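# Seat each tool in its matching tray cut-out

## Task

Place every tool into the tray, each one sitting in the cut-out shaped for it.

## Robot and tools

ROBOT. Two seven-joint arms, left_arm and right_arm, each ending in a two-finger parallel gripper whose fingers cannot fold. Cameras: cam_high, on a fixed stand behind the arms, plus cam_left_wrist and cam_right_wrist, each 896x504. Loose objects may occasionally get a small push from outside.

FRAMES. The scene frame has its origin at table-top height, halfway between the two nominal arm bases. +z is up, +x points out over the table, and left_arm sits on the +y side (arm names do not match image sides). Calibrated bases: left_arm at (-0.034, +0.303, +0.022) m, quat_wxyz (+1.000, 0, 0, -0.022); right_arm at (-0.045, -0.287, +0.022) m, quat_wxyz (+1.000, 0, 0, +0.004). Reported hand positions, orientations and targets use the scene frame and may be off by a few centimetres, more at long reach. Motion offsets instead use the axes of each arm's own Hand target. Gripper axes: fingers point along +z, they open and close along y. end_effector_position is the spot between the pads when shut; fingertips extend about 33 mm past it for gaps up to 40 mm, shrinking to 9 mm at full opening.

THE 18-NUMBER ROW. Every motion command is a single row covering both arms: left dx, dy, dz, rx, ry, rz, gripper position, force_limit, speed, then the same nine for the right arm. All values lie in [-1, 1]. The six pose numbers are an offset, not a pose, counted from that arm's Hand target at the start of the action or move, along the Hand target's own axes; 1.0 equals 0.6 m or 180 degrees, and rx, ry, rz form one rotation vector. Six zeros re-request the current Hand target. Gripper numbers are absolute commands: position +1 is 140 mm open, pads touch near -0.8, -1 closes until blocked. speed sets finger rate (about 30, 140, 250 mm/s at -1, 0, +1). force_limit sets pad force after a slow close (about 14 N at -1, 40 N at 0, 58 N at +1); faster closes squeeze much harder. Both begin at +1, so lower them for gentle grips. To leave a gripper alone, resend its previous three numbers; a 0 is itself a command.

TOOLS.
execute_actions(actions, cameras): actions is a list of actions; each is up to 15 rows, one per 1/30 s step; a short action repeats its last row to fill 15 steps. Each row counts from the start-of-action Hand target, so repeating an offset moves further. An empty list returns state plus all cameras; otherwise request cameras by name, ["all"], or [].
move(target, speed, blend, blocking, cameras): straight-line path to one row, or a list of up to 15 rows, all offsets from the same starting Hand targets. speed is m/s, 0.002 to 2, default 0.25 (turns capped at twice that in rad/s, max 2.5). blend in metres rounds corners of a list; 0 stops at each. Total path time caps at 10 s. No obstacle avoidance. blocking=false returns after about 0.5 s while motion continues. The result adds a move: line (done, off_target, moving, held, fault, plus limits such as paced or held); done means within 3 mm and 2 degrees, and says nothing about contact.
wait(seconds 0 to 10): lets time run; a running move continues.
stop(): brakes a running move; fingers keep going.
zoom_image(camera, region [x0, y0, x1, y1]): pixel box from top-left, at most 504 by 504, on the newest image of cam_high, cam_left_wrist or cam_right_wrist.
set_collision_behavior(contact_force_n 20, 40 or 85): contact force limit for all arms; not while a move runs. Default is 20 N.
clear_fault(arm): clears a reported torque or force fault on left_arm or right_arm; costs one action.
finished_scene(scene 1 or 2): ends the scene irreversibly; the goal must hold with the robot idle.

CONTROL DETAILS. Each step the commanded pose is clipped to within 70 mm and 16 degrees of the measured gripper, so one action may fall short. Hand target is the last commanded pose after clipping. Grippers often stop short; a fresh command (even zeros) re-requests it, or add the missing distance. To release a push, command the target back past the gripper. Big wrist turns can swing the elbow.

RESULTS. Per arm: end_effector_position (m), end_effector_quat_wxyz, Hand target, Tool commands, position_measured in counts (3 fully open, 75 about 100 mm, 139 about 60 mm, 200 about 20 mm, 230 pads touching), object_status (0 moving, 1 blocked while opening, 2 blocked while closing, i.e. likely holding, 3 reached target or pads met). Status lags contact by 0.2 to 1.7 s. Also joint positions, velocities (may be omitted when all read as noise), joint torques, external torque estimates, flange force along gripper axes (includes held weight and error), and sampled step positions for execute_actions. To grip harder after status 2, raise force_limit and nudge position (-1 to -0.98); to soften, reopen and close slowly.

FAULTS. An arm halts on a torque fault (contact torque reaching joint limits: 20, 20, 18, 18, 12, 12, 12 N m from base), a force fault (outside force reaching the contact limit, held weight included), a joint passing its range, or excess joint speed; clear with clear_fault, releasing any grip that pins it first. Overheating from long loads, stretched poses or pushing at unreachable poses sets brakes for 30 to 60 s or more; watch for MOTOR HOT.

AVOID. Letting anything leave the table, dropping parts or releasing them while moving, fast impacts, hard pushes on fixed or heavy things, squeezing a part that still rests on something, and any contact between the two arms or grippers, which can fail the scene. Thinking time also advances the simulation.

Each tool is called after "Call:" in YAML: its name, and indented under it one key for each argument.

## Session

Call:
execute_actions:
  actions: []

Scene clock: 0.00 s.
left_arm: end_effector_position=(+0.1713, +0.1428, +0.1916) position_measured=3 object_status=3 end_effector_quat_wxyz=(-0.452, +0.660, -0.556, -0.225) | right_arm: end_effector_position=(+0.4795, -0.0914, +0.2196) position_measured=3 object_status=3 end_effector_quat_wxyz=(+0.378, -0.499, +0.716, +0.309)
Joint positions: left_arm=[-1.091 0.046 -0.129 -2.418 0.475 1.482 -1.651] | right_arm=[0.045 -0.003 -0.098 -2.43 1.339 2.122 -0.649]
Joint velocities: within noise
Joint torques (N m): no reading
External joint torques (N m): no reading
Flange force (N): no reading
Hand target: left_arm +0.1713, +0.1428, +0.1916; -0.452, +0.660, -0.556, -0.225 | right_arm +0.4795, -0.0914, +0.2196; +0.378, -0.499, +0.716, +0.309
Tool commands: left_gripper/position=+1.0 left_gripper/force_limit=+1.0 left_gripper/speed=+1.0 right_gripper/position=+1.0 right_gripper/force_limit=+1.0 right_gripper/speed=+1.0

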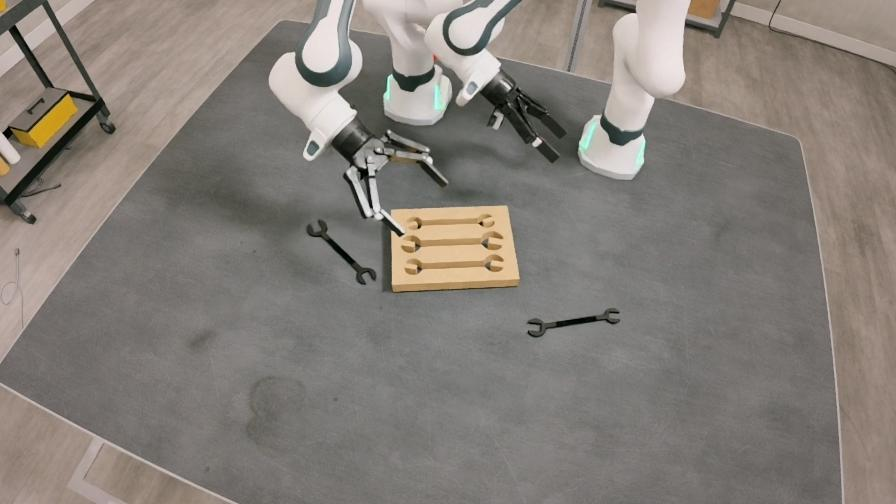

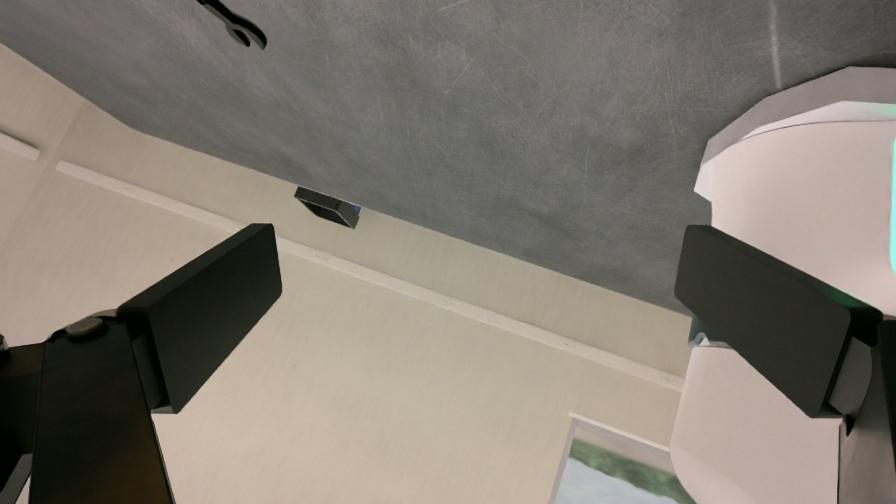

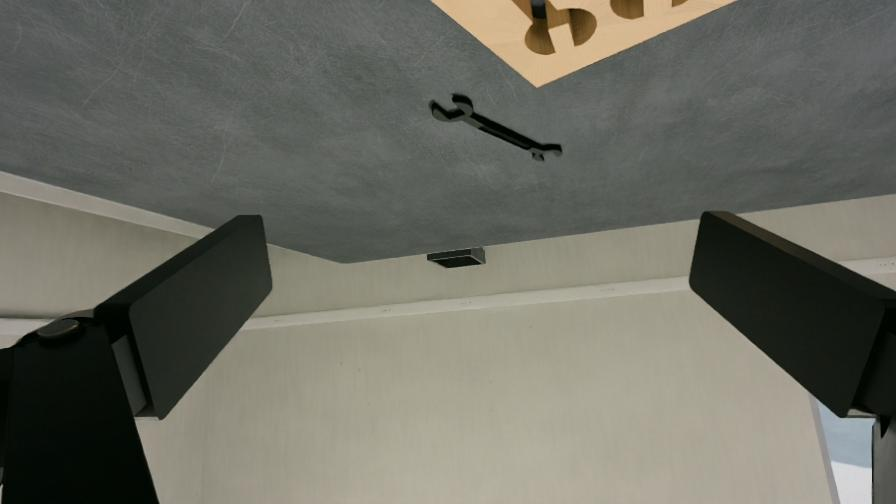

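Call:
zoom_image:
  camera: "cam_high"
  region: [290, 190, 530, 310]

Call:
zoom_image:
  camera: "cam_high"
  region: [380, 60, 640, 220]

Call:
zoom_image:
  camera: "cam_high"
  region: [510, 290, 640, 350]

Scaled by 2.100 from the camera's 896x504 image, which has a finer 1280x720 frame.

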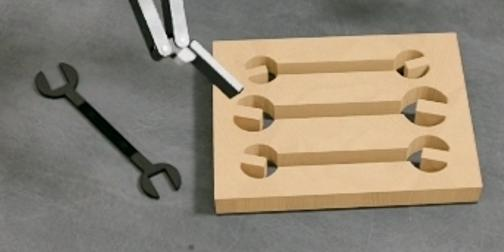

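Scaled by 1.938 from the camera's 896x504 image, which has a finer 1280x720 frame.

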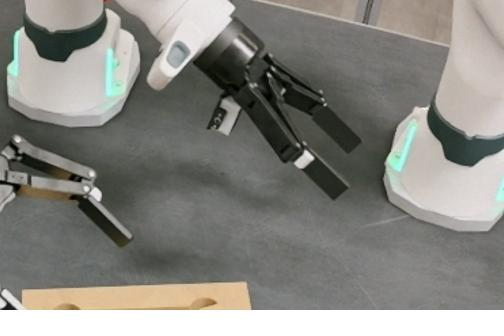

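Scaled by 3.877 from the camera's 896x504 image, which has a finer 1280x720 frame.

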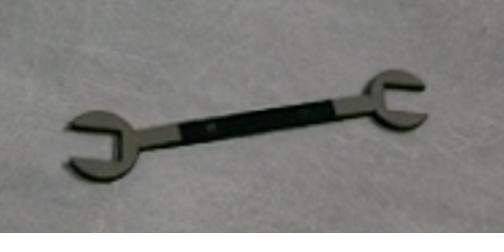

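Call:
move:
  target:
    - [-0.385,-0.13,0.176,-0.107,0.32,0.049,-0.2,0,-0.5,0.008,0.023,-0.329,-0.033,0.325,-0.103,-0.2,0,-0.5]
  speed: 0.25
  cameras: ["all"]

Call:
set_collision_behavior:
  contact_force_n: 40

Scene clock: 5.20 s.
left_arm: end_effector_position=(+0.2012, +0.3514, +0.3518) position_measured=154 object_status=3 end_effector_quat_wxyz=(+0.000, +0.709, -0.706, +0.000) | right_arm: end_effector_position=(+0.4192, -0.2502, +0.3188) position_measured=154 object_status=3 end_effector_quat_wxyz=(-0.001, +0.710, -0.704, -0.001)
Joint positions: left_arm=[-1.083 -1.492 0.577 -2.525 0.642 1.139 -0.776] | right_arm=[-0.123 -0.299 0.172 -2.19 0.056 1.895 0.024]
Joint velocities: left_arm=[0 -0.001 0.001 0 0 -0.002 0.006] | right_arm=[within noise]
Joint torques (N m): left_arm=[-0.31 15.02 -14.92 14.36 1.02 2.41 0.32] | right_arm=[-0.2 -22.61 -1.26 24.07 0.45 2.22 0.33]
External joint torques (N m): left_arm=[-0.38 -1.66 0.48 -0.84 0.28 -0.23 0.32] | right_arm=[-0.34 -1.08 0.36 -0.61 -0.27 -0.35 0.33]
Flange force (N): left_arm=[-3.2 2.6 5.8] | right_arm=[-0.4 4.9 0.1]
Hand target: left_arm +0.2015, +0.3527, +0.3517; +0.000, +0.707, -0.707, +0.000 | right_arm +0.4193, -0.2512, +0.3197; +0.000, +0.708, -0.706, +0.001
Off the commanded pose: left_arm 0.001 m, 0 deg | right_arm 0.001 m, 0 deg.
move: done

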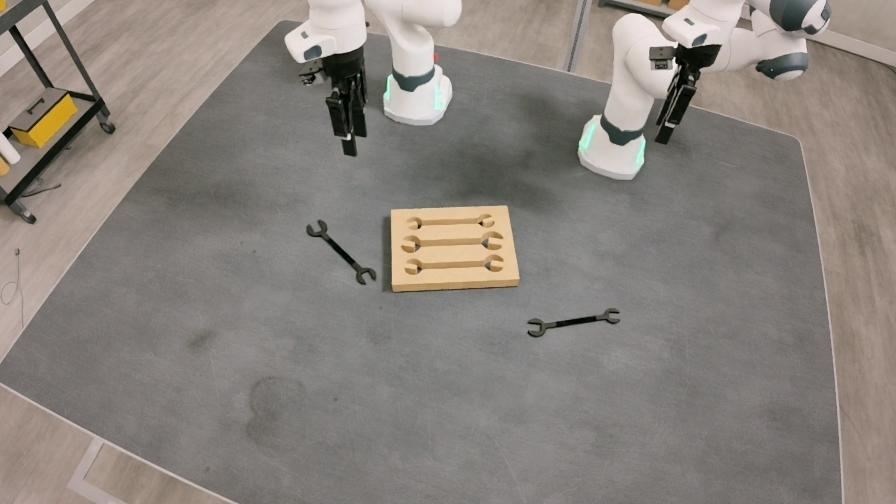

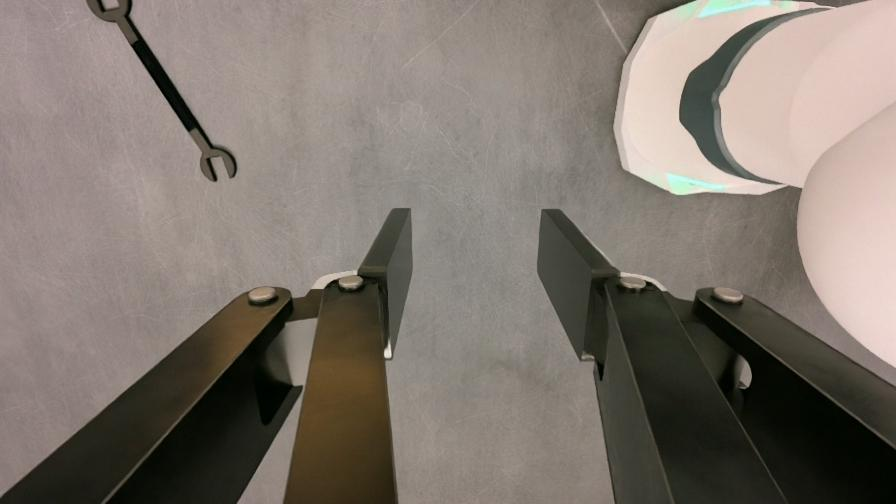

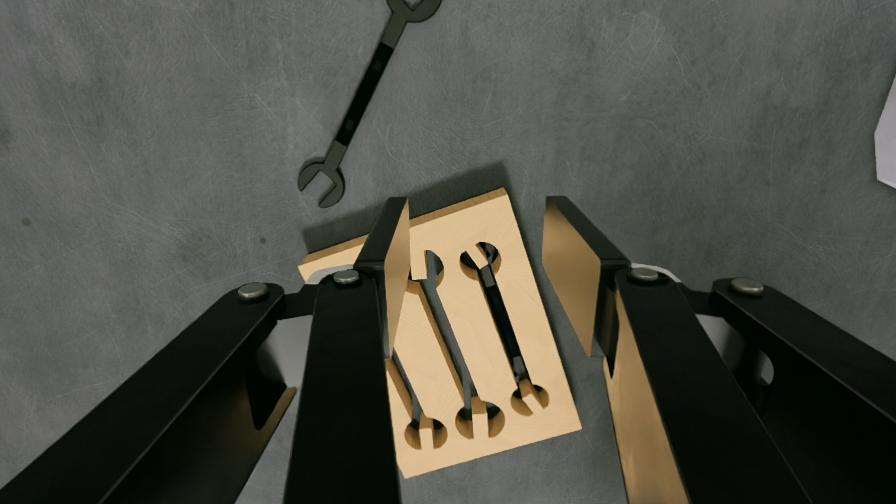

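Set on each arm: contact force limit 40 N; load limits (N m) waist: 35, shoulder: 35, upper arm roll: 32, elbow: 30, forearm roll: 12, wrist pitch: 12, wrist roll: 12.

Call:
zoom_image:
  camera: "cam_right_wrist"
  region: [370, 170, 610, 490]

Call:
zoom_image:
  camera: "cam_high"
  region: [380, 195, 530, 300]

Call:
zoom_image:
  camera: "cam_left_wrist"
  region: [60, 0, 300, 200]

Scaled by 1.575 from the camera's 896x504 image, which has a finer 1280x720 frame.

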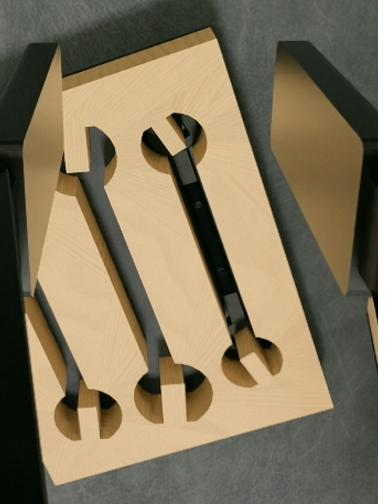

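Scaled by 3.360 from the camera's 896x504 image, which has a finer 1280x720 frame.

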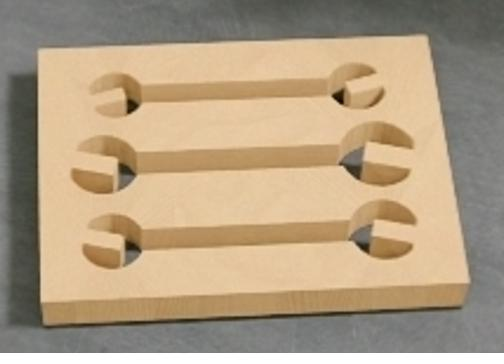

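Scaled by 2.100 from the camera's 896x504 image, which has a finer 1280x720 frame.

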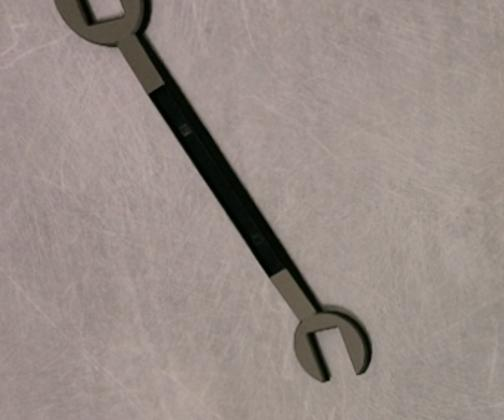

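Call:
move:
  target:
    - [0.098,-0.487,0.25,0,0,-0.15,-0.2,0,-0.5,0.075,-0.15,0.185,0,0,0.169,-0.2,0,-0.5]
  speed: 0.3
  cameras: ["all"]

Scene clock: 9.83 s.
left_arm: end_effector_position=(+0.4927, +0.2935, +0.2020) position_measured=154 object_status=3 end_effector_quat_wxyz=(+0.001, +0.851, -0.525, +0.000) | right_arm: end_effector_position=(+0.5082, -0.2963, +0.2088) position_measured=154 object_status=3 end_effector_quat_wxyz=(+0.000, -0.500, +0.866, +0.001)
Joint positions: left_arm=[-1.681 -1.011 1.4 -2.114 1.004 1.723 -1.167] | right_arm=[-0.204 0.052 0.181 -2.094 -0.01 2.144 0.514]
Joint velocities: left_arm=[within noise] | right_arm=[0.001 0 -0.001 0 -0.001 0.001 0.006]
Joint torques (N m): left_arm=[-0.14 20.27 -25.74 12.94 0.78 2.94 -0.18] | right_arm=[0.91 -32.92 0.68 23.02 0.36 2.55 0.3]
External joint torques (N m): left_arm=[-0.43 -0.69 0.85 -0.95 -0.05 0.31 -0.18] | right_arm=[0.68 -0.37 0.11 -0.5 -0.26 0.07 0.3]
Flange force (N): left_arm=[0.6 1.0 3.7] | right_arm=[0.1 2.9 0.6]
Hand target: left_arm +0.4938, +0.2937, +0.2020; +0.000, +0.852, -0.523, +0.000 | right_arm +0.5095, -0.2962, +0.2088; +0.000, -0.498, +0.867, -0.001
Off the commanded pose: left_arm 0.001 m, 0 deg | right_arm 0.001 m, 0 deg.
move: done

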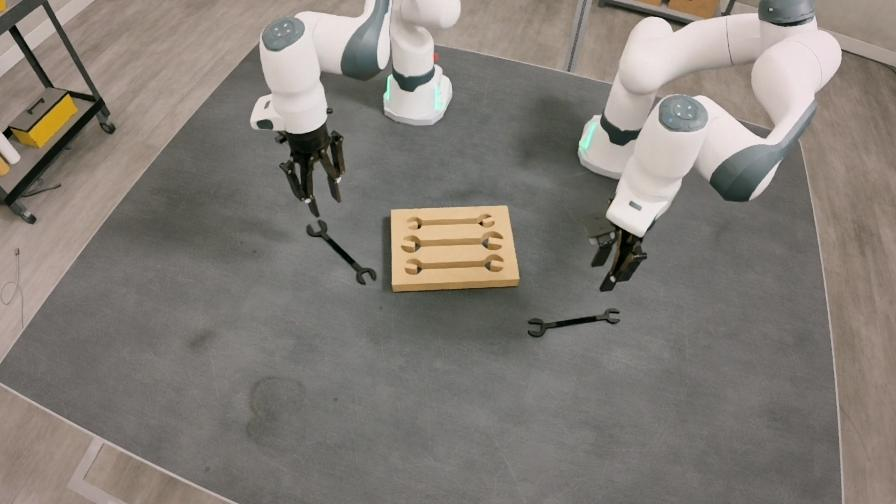

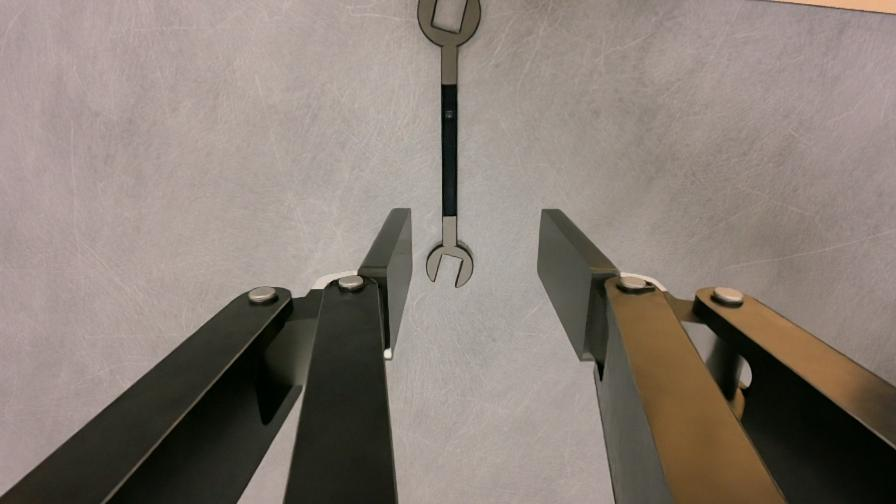

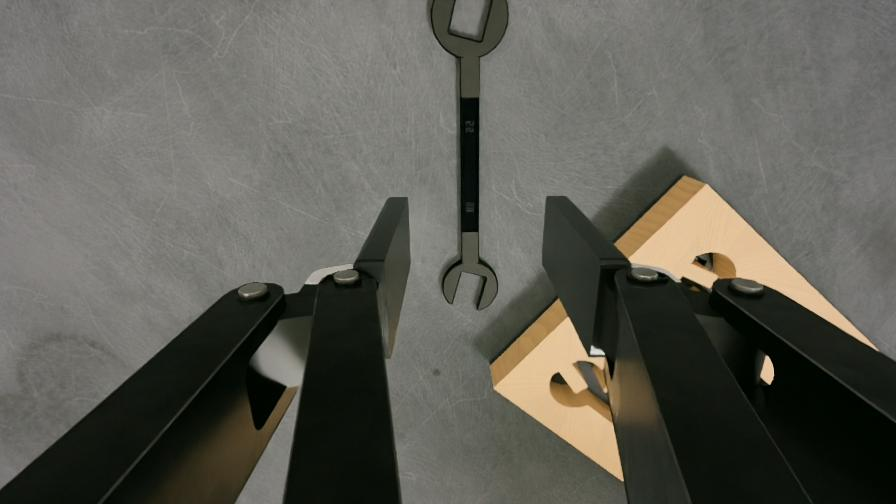

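Call:
zoom_image:
  camera: "cam_right_wrist"
  region: [400, 0, 540, 320]

Call:
zoom_image:
  camera: "cam_left_wrist"
  region: [380, 0, 520, 300]

Call:
zoom_image:
  camera: "cam_high"
  region: [390, 200, 460, 290]

Call:
zoom_image:
  camera: "cam_high"
  region: [460, 200, 530, 290]

Scaled by 1.575 from the camera's 896x504 image, which has a finer 1280x720 frame.

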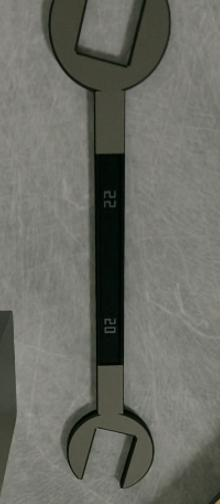

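Scaled by 1.680 from the camera's 896x504 image, which has a finer 1280x720 frame.

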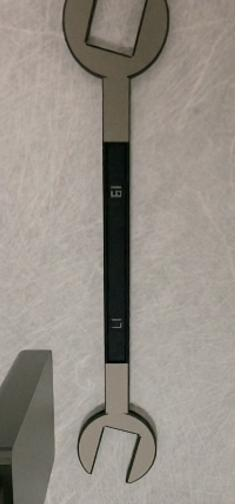

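Scaled by 5.600 from the camera's 896x504 image, which has a finer 1280x720 frame.

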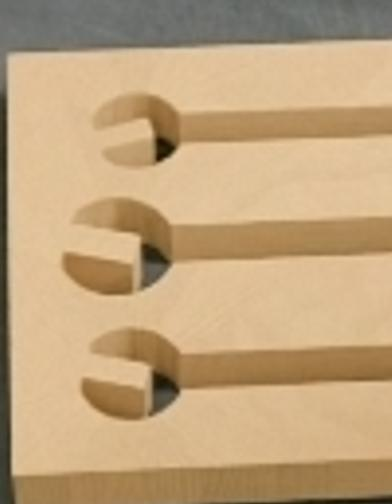

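Scaled by 5.600 from the camera's 896x504 image, which has a finer 1280x720 frame.

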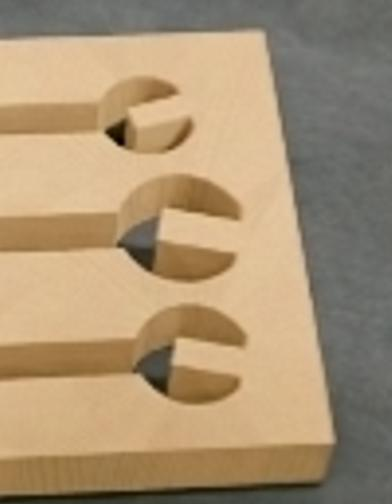

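Call:
move:
  target:
    - [0,0,-0.03,0,0,0.5,-0.2,0,-0.5,0,0,-0.03,0,0,-0.5,-0.2,0,-0.5]
  speed: 0.6

Call:
move:
  target:
    - [0,0,0,0,0,0.5,-0.2,0,-0.5,0,0,0,0,0,-0.5,-0.2,0,-0.5]
  speed: 0.6
  cameras: ["all"]

Scene clock: 16.47 s.
left_arm: end_effector_position=(+0.4935, +0.2929, +0.2200) position_measured=154 object_status=3 end_effector_quat_wxyz=(+0.000, -0.235, +0.972, -0.001) | right_arm: end_effector_position=(+0.5095, -0.2958, +0.2271) position_measured=154 object_status=3 end_effector_quat_wxyz=(+0.002, +0.965, -0.263, +0.002)
Joint positions: left_arm=[-1.786 -1.359 1.256 -2.063 1.231 1.404 0.282] | right_arm=[-0.249 0.034 0.23 -2.069 -0.014 2.104 -1.043]
Joint velocities: left_arm=[within noise] | right_arm=[0 0.001 -0.001 0.002 0.001 0 -0.005]
Joint torques (N m): left_arm=[0.4 24.97 -29.38 6.35 0.69 2.46 0.41] | right_arm=[0 -32.35 0.44 23.42 1.09 2.29 -0.17]
External joint torques (N m): left_arm=[0.31 -1.61 0.68 -0.47 -0.04 -0.1 0.41] | right_arm=[-0.15 -0.17 0.02 -0.68 0.39 -0.35 -0.17]
Flange force (N): left_arm=[1.0 2.7 3.1] | right_arm=[-2.5 2.0 -0.2]
Hand target: left_arm +0.4938, +0.2937, +0.2200; +0.000, -0.233, +0.972, +0.000 | right_arm +0.5094, -0.2962, +0.2268; +0.001, +0.965, -0.261, +0.001
Off the commanded pose: left_arm 0.001 m, 0 deg | right_arm 0.000 m, 0 deg.
move: done; limits=paced

Scene clock: 20.17 s.
left_arm: end_effector_position=(+0.4936, +0.2930, +0.2202) position_measured=154 object_status=3 end_effector_quat_wxyz=(+0.001, +0.521, +0.854, +0.000) | right_arm: end_effector_position=(+0.5093, -0.2958, +0.2268) position_measured=154 object_status=3 end_effector_quat_wxyz=(+0.002, +0.868, +0.496, +0.000)
Joint positions: left_arm=[-1.865 -1.562 1.167 -2.052 1.368 1.221 1.81] | right_arm=[-0.291 0.035 0.272 -2.068 -0.016 2.104 -2.612]
Joint velocities: left_arm=[-0.001 0 0.001 0 0.001 0 0.004] | right_arm=[-0.002 -0.001 0 0 -0.001 -0.001 -0.005]
Joint torques (N m): left_arm=[0.44 27.89 -29.21 2.11 0.76 2.43 0.27] | right_arm=[-0.05 -32.29 0.55 23.36 1.2 2.31 -0.14]
External joint torques (N m): left_arm=[0.12 -1.58 0.57 -0.28 -0.05 0 0.27] | right_arm=[-0.24 -0.73 0.03 -0.61 0.38 -0.26 -0.14]
Flange force (N): left_arm=[1.9 -0.9 3.2] | right_arm=[-2.8 -3.9 -0.6]
Hand target: left_arm +0.4938, +0.2937, +0.2200; +0.000, +0.523, +0.852, +0.000 | right_arm +0.5094, -0.2962, +0.2268; +0.001, +0.867, +0.498, +0.000
Off the commanded pose: left_arm 0.001 m, 0 deg | right_arm 0.000 m, 0 deg.
move: done; limits=paced

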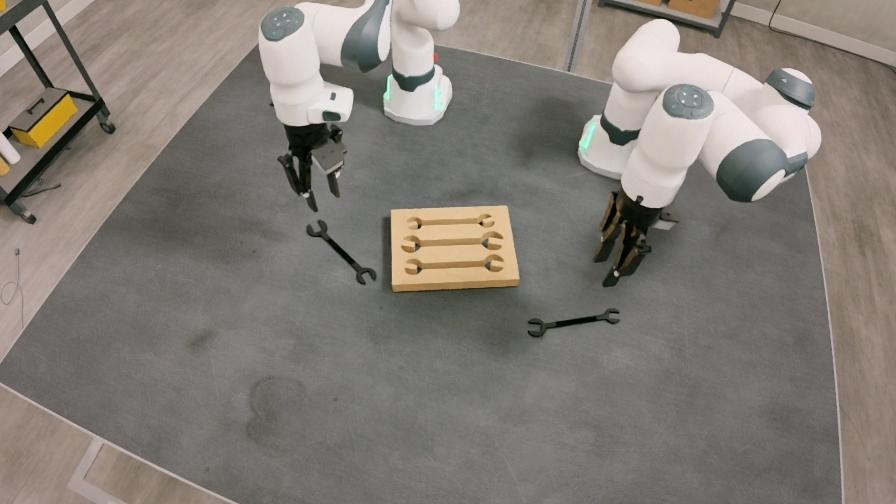

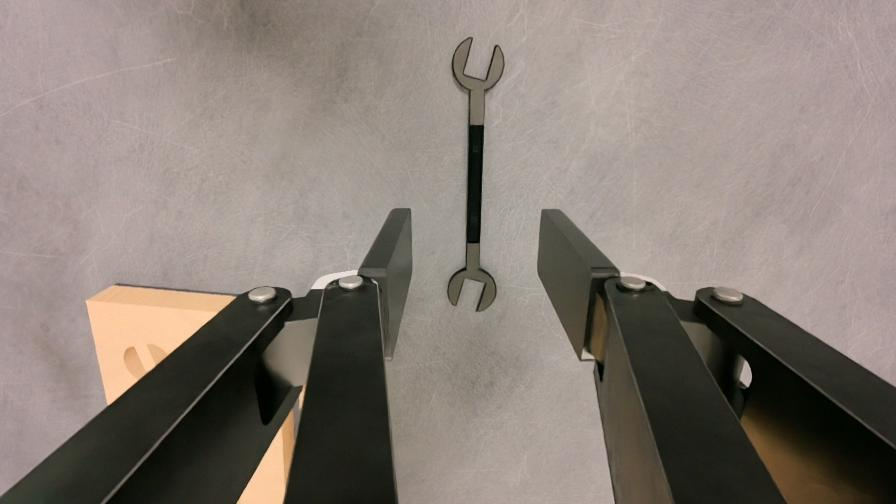

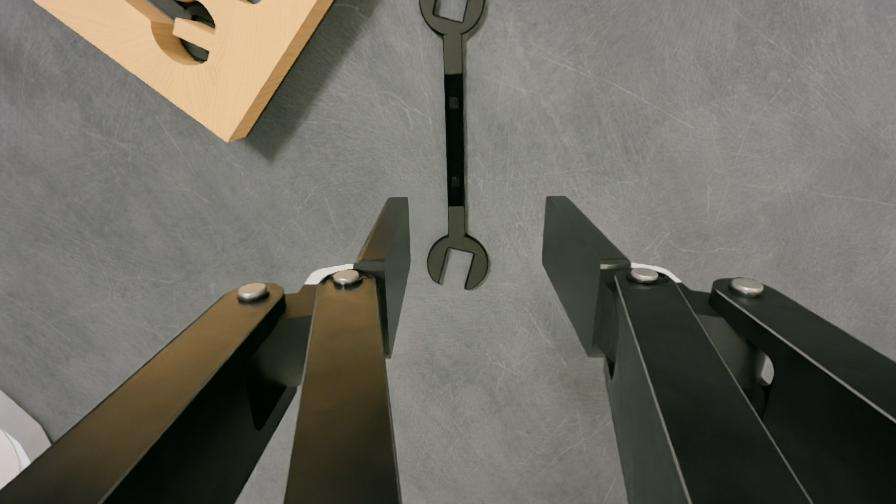

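Call:
move:
  target:
    - [-0.0237,0.0163,0.2,0,0,0.005,-0.3,0,-0.5,0.0154,-0.009,0.211,0,0,-0.01,-0.3,0,-0.5]
  speed: 0.2
  cameras: ["cam_left_wrist","cam_right_wrist"]

Scene clock: 22.77 s.
left_arm: end_effector_position=(+0.5079, +0.2857, +0.1006) position_measured=167 object_status=3 end_effector_quat_wxyz=(-0.001, +0.528, +0.849, +0.000) | right_arm: end_effector_position=(+0.5082, -0.2854, +0.1003) position_measured=167 object_status=3 end_effector_quat_wxyz=(-0.001, +0.858, +0.513, -0.001)
Joint positions: left_arm=[-1.841 -1.683 1.381 -2.115 1.569 1.348 1.834] | right_arm=[-0.27 0.217 0.267 -2.193 -0.083 2.399 -2.588]
Joint velocities: left_arm=[0.001 -0.001 0.001 -0.001 0.001 0.003 0.003] | right_arm=[-0.001 0 0.002 0.001 0 0.003 0.003]
Joint torques (N m): left_arm=[0.4 26.96 -30.22 -1.85 1.08 2.75 0.32] | right_arm=[1.13 -35.15 2.06 20.55 0.38 2.58 0.24]
External joint torques (N m): left_arm=[0.19 -1.75 0.92 -0.48 0.25 0.32 0.32] | right_arm=[1.03 -0.22 -0.04 -0.63 -0.26 0.03 0.24]
Flange force (N): left_arm=[2.1 -1.5 4.5] | right_arm=[0.4 -2.7 0.6]
Hand target: left_arm +0.5091, +0.2855, +0.1000; +0.000, +0.529, +0.848, +0.000 | right_arm +0.5095, -0.2856, +0.1002; +0.001, +0.859, +0.511, +0.000
Off the commanded pose: left_arm 0.001 m, 0 deg | right_arm 0.001 m, 0 deg.
move: done
Images, in order (width x height): cam_left_wrist 896x504, cam_right_wrist 896x504.

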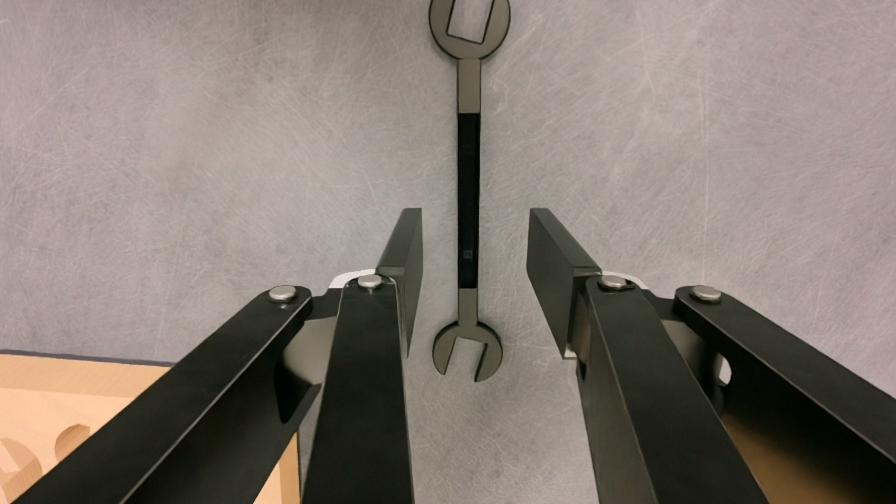

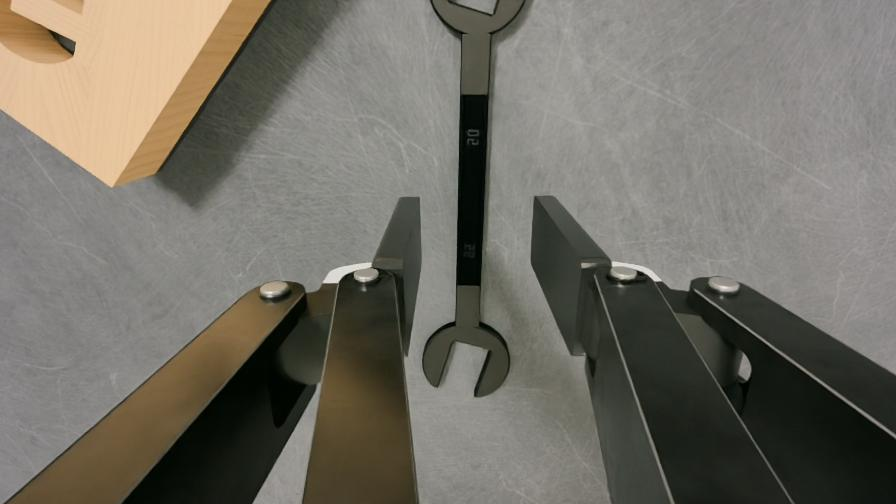

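Call:
move:
  target:
    - [-0.013,0,0.104,0,0,0,-0.35,0,-0.5,-0.01,0.0025,0.104,0,0,-0.002,-0.35,0,-0.5]
  speed: 0.1
  cameras: ["cam_left_wrist","cam_right_wrist"]

Scene clock: 24.80 s.
left_arm: end_effector_position=(+0.5113, +0.2784, +0.0384) position_measured=173 object_status=3 end_effector_quat_wxyz=(-0.001, +0.528, +0.849, +0.000) | right_arm: end_effector_position=(+0.5071, -0.2916, +0.0379) position_measured=173 object_status=3 end_effector_quat_wxyz=(-0.001, +0.857, +0.516, -0.001)
Joint positions: left_arm=[-1.837 -1.735 1.499 -2.121 1.674 1.422 1.837] | right_arm=[-0.254 0.34 0.233 -2.212 -0.135 2.537 -2.569]
Joint velocities: left_arm=[0.001 -0.001 0.001 -0.001 -0.001 0.003 0] | right_arm=[0.002 0.001 -0.002 0.001 0 0.004 0.002]
Joint torques (N m): left_arm=[0.55 26.44 -30.27 -3.39 1.1 2.74 0.22] | right_arm=[1.12 -37.67 2.68 18.35 0.36 2.6 0.26]
External joint torques (N m): left_arm=[0.31 -1.7 1.07 0 0.26 0.31 0.22] | right_arm=[0.9 -0.82 -0.29 -0.73 -0.16 0.07 0.26]
Flange force (N): left_arm=[1.4 -0.5 4.3] | right_arm=[-0.4 -4.4 -0.8]
Hand target: left_arm +0.5126, +0.2785, +0.0376; +0.000, +0.529, +0.848, +0.000 | right_arm +0.5081, -0.2917, +0.0378; +0.001, +0.858, +0.514, +0.000
Off the commanded pose: left_arm 0.001 m, 0 deg | right_arm 0.001 m, 0 deg.
move: done
Images, in order (width x height): cam_left_wrist 896x504, cam_right_wrist 896x504.

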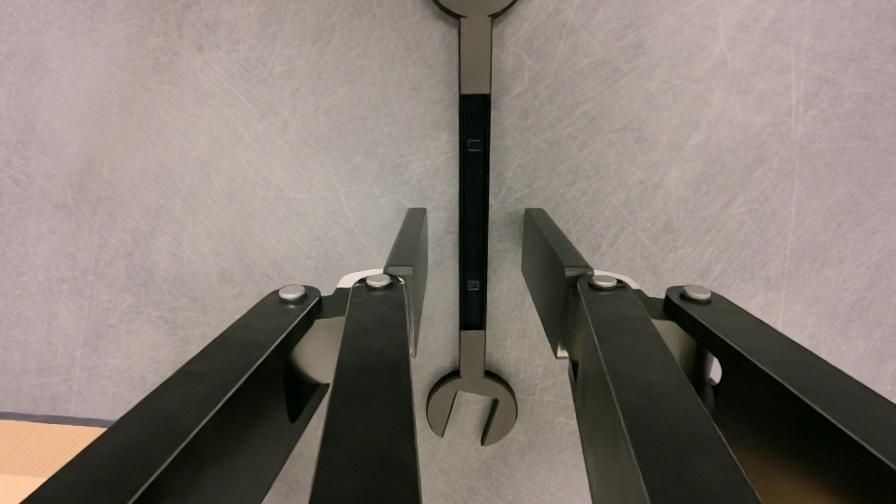

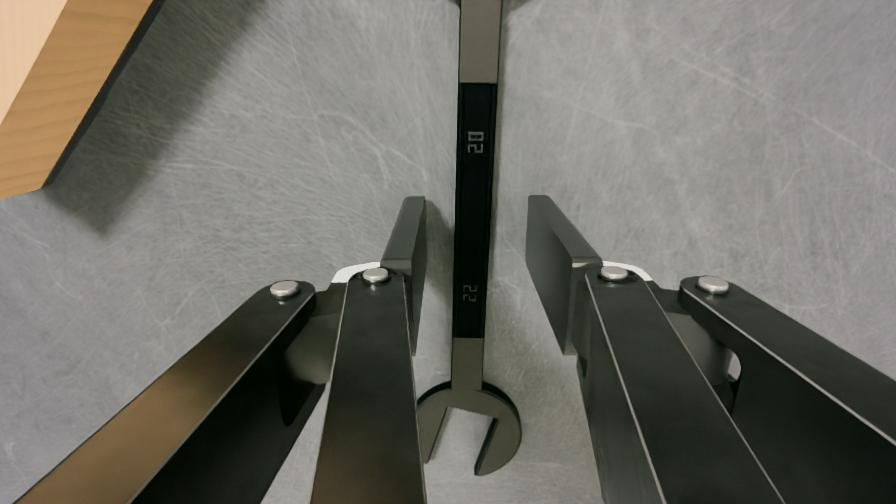

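Call:
move:
  target:
    - [0,0,0,0,0,0,-0.35,0,-1,0,0.001,0,0,0,0.004,-0.35,0,-1]
    - [0,0,0,0,0,0,-1,0,-1,0,0.001,0,0,0,0.004,-1,0,-1]
  speed: 0.1

Call:
wait:
  seconds: 0.7
  cameras: ["cam_left_wrist","cam_right_wrist"]

Scene clock: 27.50 s.
left_arm: end_effector_position=(+0.5116, +0.2780, +0.0384) position_measured=216 object_status=0 end_effector_quat_wxyz=(+0.000, +0.528, +0.849, +0.000) | right_arm: end_effector_position=(+0.5077, -0.2922, +0.0381) position_measured=213 object_status=0 end_effector_quat_wxyz=(+0.001, +0.860, +0.511, -0.001)
Joint positions: left_arm=[-1.837 -1.735 1.499 -2.121 1.674 1.424 1.837] | right_arm=[-0.249 0.34 0.227 -2.211 -0.135 2.538 -2.558]
Joint torques (N m): left_arm=[0.5 26.06 -29.54 -3.39 0.98 2.71 0.3] | right_arm=[0.96 -37.41 2.93 18.51 0.57 2.52 0.27]
External joint torques (N m): left_arm=[0.25 -2 1.73 -0.05 0.14 0.28 0.3] | right_arm=[0.76 -0.4 0.03 -0.71 0.04 -0.03 0.27]
Flange force (N): left_arm=[1.6 -0.7 5.6] | right_arm=[-0.1 -3.5 -0.5]
Hand target: left_arm +0.5126, +0.2785, +0.0376; +0.000, +0.529, +0.848, +0.000 | right_arm +0.5086, -0.2920, +0.0378; +0.001, +0.861, +0.509, +0.000
Off the commanded pose: left_arm 0.001 m, 0 deg | right_arm 0.001 m, 0 deg.
move: done

Scene clock: 28.20 s.
left_arm: end_effector_position=(+0.5116, +0.2780, +0.0384) position_measured=216 object_status=2 end_effector_quat_wxyz=(+0.000, +0.528, +0.849, +0.000) | right_arm: end_effector_position=(+0.5077, -0.2922, +0.0381) position_measured=213 object_status=2 end_effector_quat_wxyz=(+0.001, +0.860, +0.511, -0.001)
Joint positions: left_arm=[-1.837 -1.735 1.499 -2.121 1.674 1.424 1.837] | right_arm=[-0.249 0.34 0.227 -2.211 -0.135 2.538 -2.558]
Joint torques (N m): left_arm=[0.53 26.05 -29.62 -3.44 0.97 2.69 0.32] | right_arm=[0.94 -37.37 2.96 18.52 0.57 2.54 0.25]
External joint torques (N m): left_arm=[0.15 -2.1 1.74 -0.13 0.12 0.27 0.32] | right_arm=[0.94 -0.19 0.23 -0.83 0.03 -0.03 0.25]
Flange force (N): left_arm=[1.4 -0.8 5.6] | right_arm=[0.2 -3.6 -0.1]
Hand target: left_arm +0.5126, +0.2785, +0.0376; +0.000, +0.529, +0.848, +0.000 | right_arm +0.5086, -0.2920, +0.0378; +0.001, +0.861, +0.509, +0.000
Tool commands: left_gripper/position=-1.0 left_gripper/force_limit=+0.0 left_gripper/speed=-1.0 right_gripper/position=-1.0 right_gripper/force_limit=+0.0 right_gripper/speed=-1.0
Off the commanded pose: left_arm 0.001 m, 0 deg | right_arm 0.001 m, 0 deg.
wait: 0.70 s; at rest by 0.17 s
Images, in order (width x height): cam_left_wrist 896x504, cam_right_wrist 896x504.

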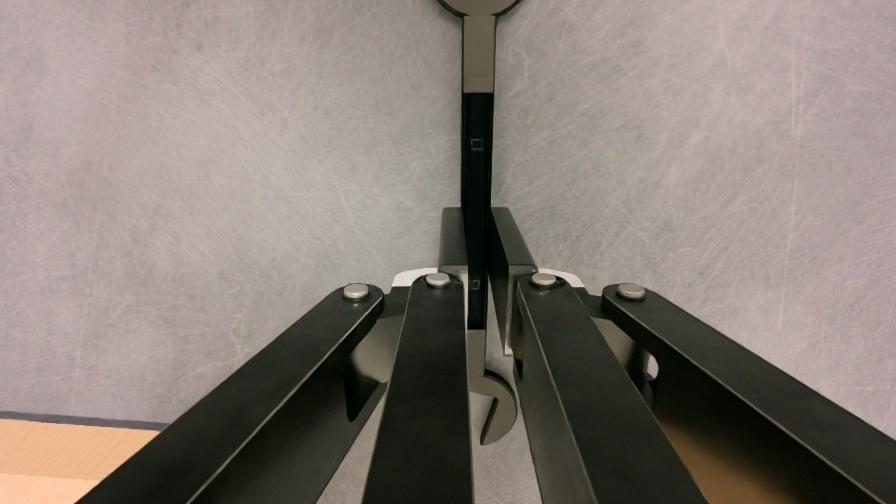

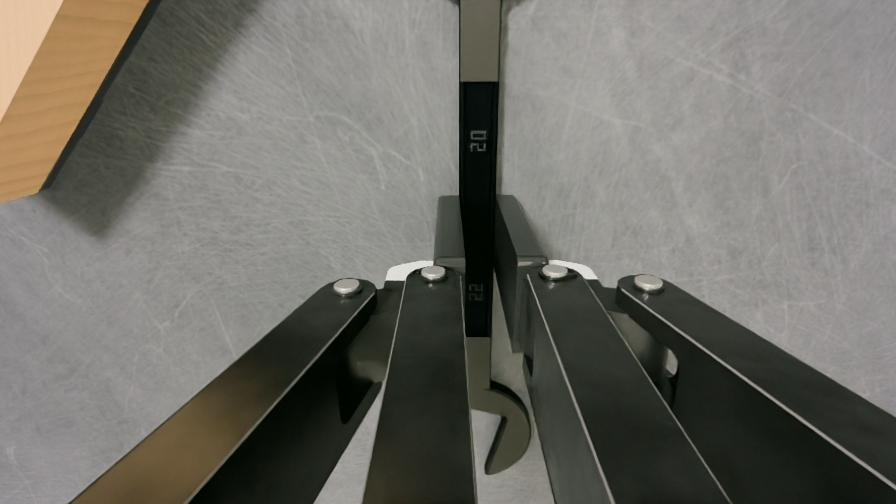

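Call:
move:
  target:
    - [0,0,-0.35,0,0,0,-1,0,-1,0,0,-0.35,0,0,0,-1,0,-1]
  speed: 0.15
  cameras: ["cam_left_wrist","cam_right_wrist"]

Scene clock: 31.33 s.
left_arm: end_effector_position=(+0.5132, +0.2789, +0.2467) position_measured=216 object_status=2 end_effector_quat_wxyz=(+0.001, +0.529, +0.849, +0.001) | right_arm: end_effector_position=(+0.5076, -0.2911, +0.2460) position_measured=213 object_status=2 end_effector_quat_wxyz=(+0.001, +0.862, +0.507, -0.002)
Joint positions: left_arm=[-1.951 -1.511 1.143 -1.946 1.349 1.201 1.832] | right_arm=[-0.274 0.014 0.262 -2.041 -0.009 2.053 -2.636]
Joint velocities: left_arm=[-0.001 -0.001 0 0.001 0.001 -0.003 -0.001] | right_arm=[0 0 -0.001 -0.001 -0.001 -0.005 -0.004]
Joint torques (N m): left_arm=[-0.08 29.95 -30.01 2.47 0.49 2.33 0.09] | right_arm=[0.02 -33.11 0.08 24.24 1.22 2.22 -0.17]
External joint torques (N m): left_arm=[-0.16 -1.56 -0.01 -0.07 -0.3 -0.13 0.09] | right_arm=[-0.13 -1.94 -0.2 0.12 0.38 -0.31 -0.17]
Flange force (N): left_arm=[1.1 -1.0 1.4] | right_arm=[-3.3 -4.8 -2.7]
Hand target: left_arm +0.5124, +0.2785, +0.2476; +0.000, +0.529, +0.848, +0.000 | right_arm +0.5084, -0.2917, +0.2478; +0.001, +0.861, +0.509, +0.000
Off the commanded pose: left_arm 0.001 m, 0 deg | right_arm 0.002 m, 0 deg.
move: done
Images, in order (width x height): cam_left_wrist 896x504, cam_right_wrist 896x504.

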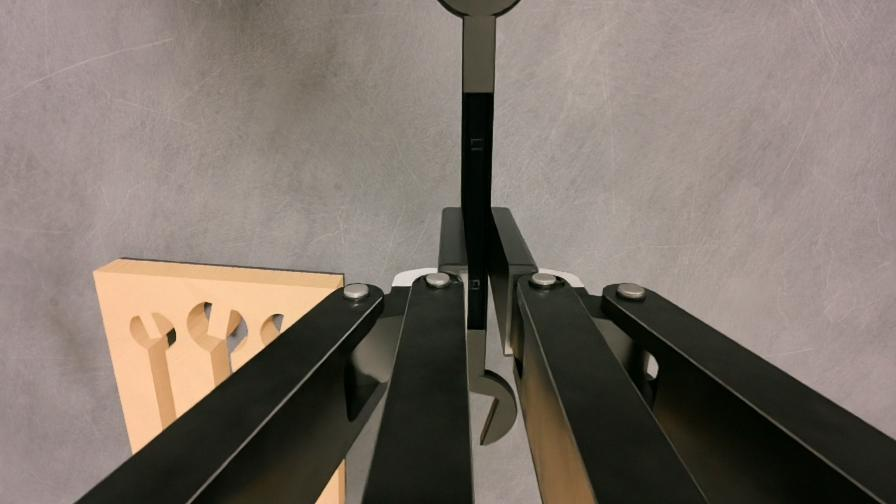

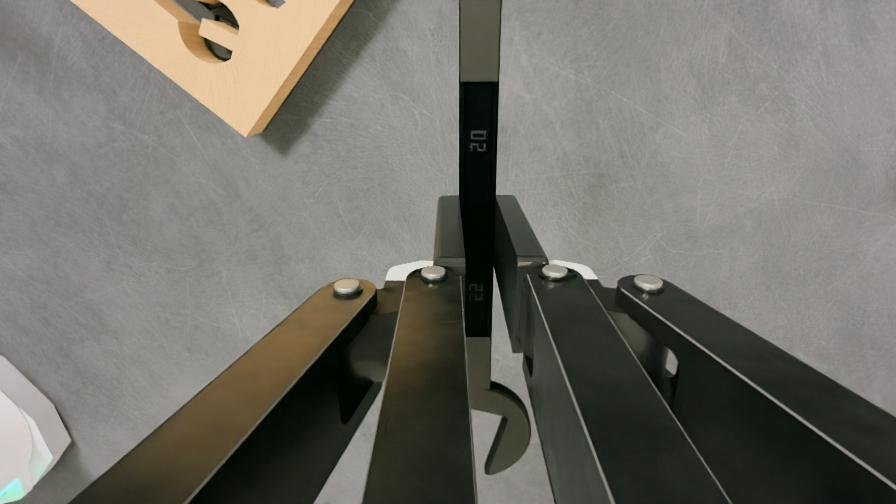

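Call:
move:
  target:
    - [0,0,0,0,0,-0.479,-1,0,-1,0,0,0,0,0,0.369,-1,0,-1]
  speed: 0.4

Call:
move:
  target:
    - [0,0,0,0,0,-0.479,-1,0,-1,0,0,0,0,0,0.369,-1,0,-1]
  speed: 0.4

Scene clock: 35.30 s.
left_arm: end_effector_position=(+0.5122, +0.2795, +0.2469) position_measured=216 object_status=2 end_effector_quat_wxyz=(+0.000, -0.191, +0.982, +0.001) | right_arm: end_effector_position=(+0.5074, -0.2924, +0.2465) position_measured=213 object_status=2 end_effector_quat_wxyz=(-0.001, +0.999, -0.044, -0.001)
Joint positions: left_arm=[-1.864 -1.296 1.249 -1.958 1.19 1.387 0.384] | right_arm=[-0.269 0.013 0.252 -2.041 -0.002 2.053 -1.491]
Joint velocities: left_arm=[0 -0.001 0.001 0.001 -0.002 0.001 -0.006] | right_arm=[0.001 0.001 0 -0.001 0 0 0.005]
Joint torques (N m): left_arm=[0.57 26.58 -29.97 6.69 0.7 2.82 -0.21] | right_arm=[1.02 -32.7 0.87 24.5 0.52 2.4 0.32]
External joint torques (N m): left_arm=[0.29 -1.36 -0.06 -1.03 -0.05 0.3 -0.21] | right_arm=[0.85 -1.47 0.59 0.33 -0.25 -0.21 0.32]
Flange force (N): left_arm=[4.7 2.8 3.5] | right_arm=[-2.7 -1.7 -2.1]
Hand target: left_arm +0.5124, +0.2785, +0.2476; +0.000, -0.193, +0.981, +0.000 | right_arm +0.5084, -0.2917, +0.2478; +0.001, +0.999, -0.046, +0.000
Off the commanded pose: left_arm 0.001 m, 0 deg | right_arm 0.002 m, 0 deg.
move: done; limits=paced

Scene clock: 38.83 s.
left_arm: end_effector_position=(+0.5120, +0.2793, +0.2472) position_measured=216 object_status=2 end_effector_quat_wxyz=(-0.001, +0.810, -0.587, -0.001) | right_arm: end_effector_position=(+0.5074, -0.2924, +0.2465) position_measured=213 object_status=2 end_effector_quat_wxyz=(+0.000, +0.812, -0.584, -0.001)
Joint positions: left_arm=[-1.744 -0.903 1.391 -1.993 0.894 1.695 -0.974] | right_arm=[-0.264 0.013 0.246 -2.041 -0.002 2.053 -0.332]
Joint velocities: left_arm=[0.001 0.001 0.002 0 0.001 0 -0.005] | right_arm=[0.001 0 0 0.001 0.001 0.001 0.006]
Joint torques (N m): left_arm=[0.91 19.78 -25.2 14.83 0.71 3.04 -0.12] | right_arm=[1.04 -32.76 0.85 24.47 0.44 2.38 0.19]
External joint torques (N m): left_arm=[0.64 -1.12 -0.03 -1.19 -0.12 0.4 -0.12] | right_arm=[0.92 -1.3 0.61 0.19 -0.24 -0.22 0.19]
Flange force (N): left_arm=[-3.6 6.2 3.0] | right_arm=[-2.5 1.9 -1.8]
Hand target: left_arm +0.5124, +0.2785, +0.2476; +0.000, +0.812, -0.584, +0.000 | right_arm +0.5084, -0.2917, +0.2478; +0.000, +0.810, -0.586, +0.001
Off the commanded pose: left_arm 0.001 m, 0 deg | right_arm 0.002 m, 0 deg.
move: done; limits=paced

Call:
move:
  target:
    - [0,0,0,0,0,0,-1,0,-1,-0.434,0.007,0.083,0,0,0,-1,0,-1]
  speed: 0.2
  cameras: ["all"]

Scene clock: 43.10 s.
left_arm: end_effector_position=(+0.5120, +0.2793, +0.2472) position_measured=216 object_status=2 end_effector_quat_wxyz=(-0.001, +0.810, -0.586, -0.001) | right_arm: end_effector_position=(+0.4208, -0.0472, +0.1963) position_measured=213 object_status=2 end_effector_quat_wxyz=(+0.002, +0.812, -0.584, -0.002)
Joint positions: left_arm=[-1.744 -0.903 1.391 -1.993 0.894 1.695 -0.977] | right_arm=[-0.044 -0.017 0.51 -2.21 0.012 2.19 0.143]
Joint velocities: left_arm=[within noise] | right_arm=[0 -0.001 -0.001 -0.001 -0.001 0 0.005]
Joint torques (N m): left_arm=[0.64 19.83 -25.45 14.79 0.76 2.88 -0.13] | right_arm=[0.53 -27.33 0.43 23.52 0.37 2.68 0.31]
External joint torques (N m): left_arm=[0.38 -0.96 -0.42 -1.17 -0.06 0.25 -0.13] | right_arm=[0.43 -1.13 0.6 0.18 -0.24 0.14 0.31]
Flange force (N): left_arm=[-3.3 6.3 2.1] | right_arm=[-1.2 2.3 -1.0]
Hand target: left_arm +0.5124, +0.2785, +0.2476; +0.000, +0.812, -0.584, +0.000 | right_arm +0.4227, -0.0459, +0.1977; +0.000, +0.810, -0.586, +0.001
Off the commanded pose: left_arm 0.001 m, 0 deg | right_arm 0.003 m, 0 deg.
move: done

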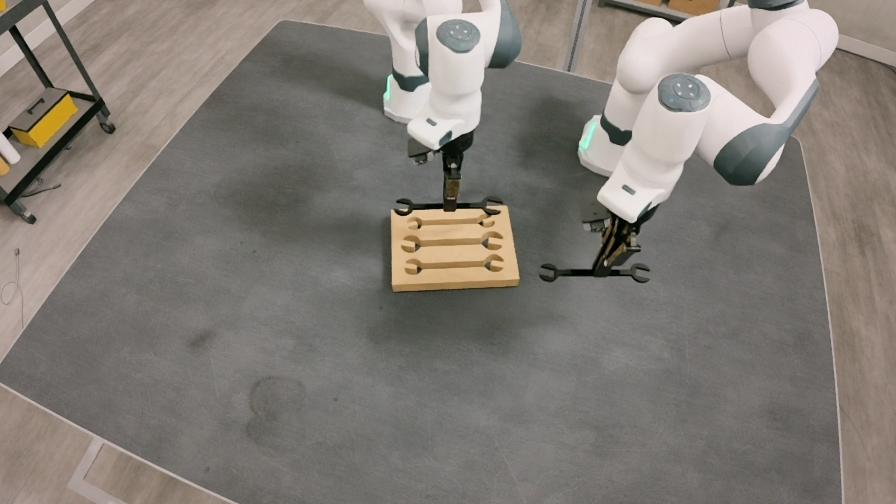

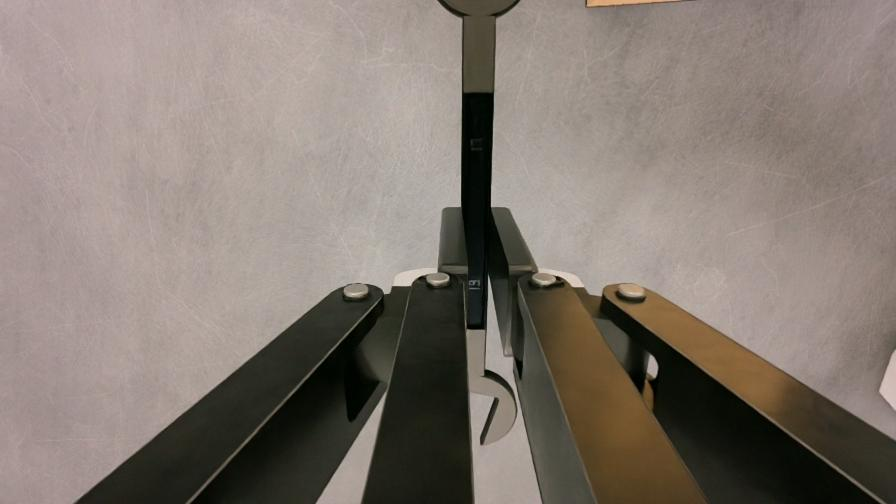

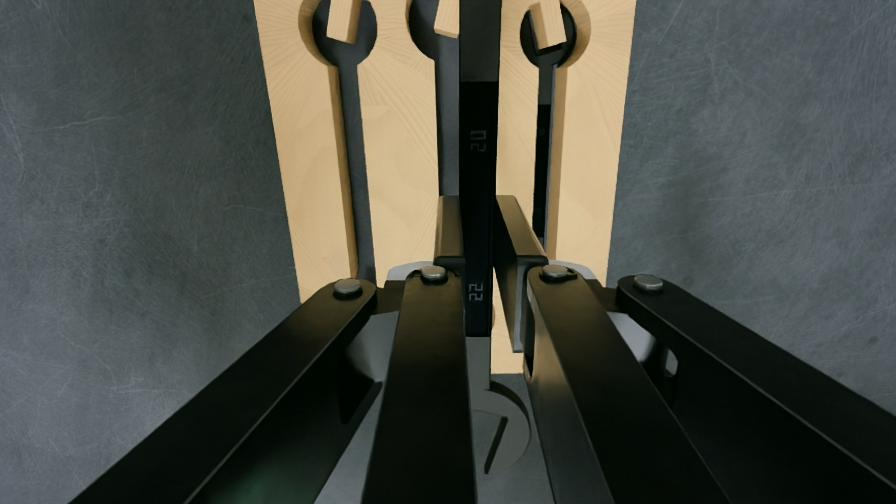

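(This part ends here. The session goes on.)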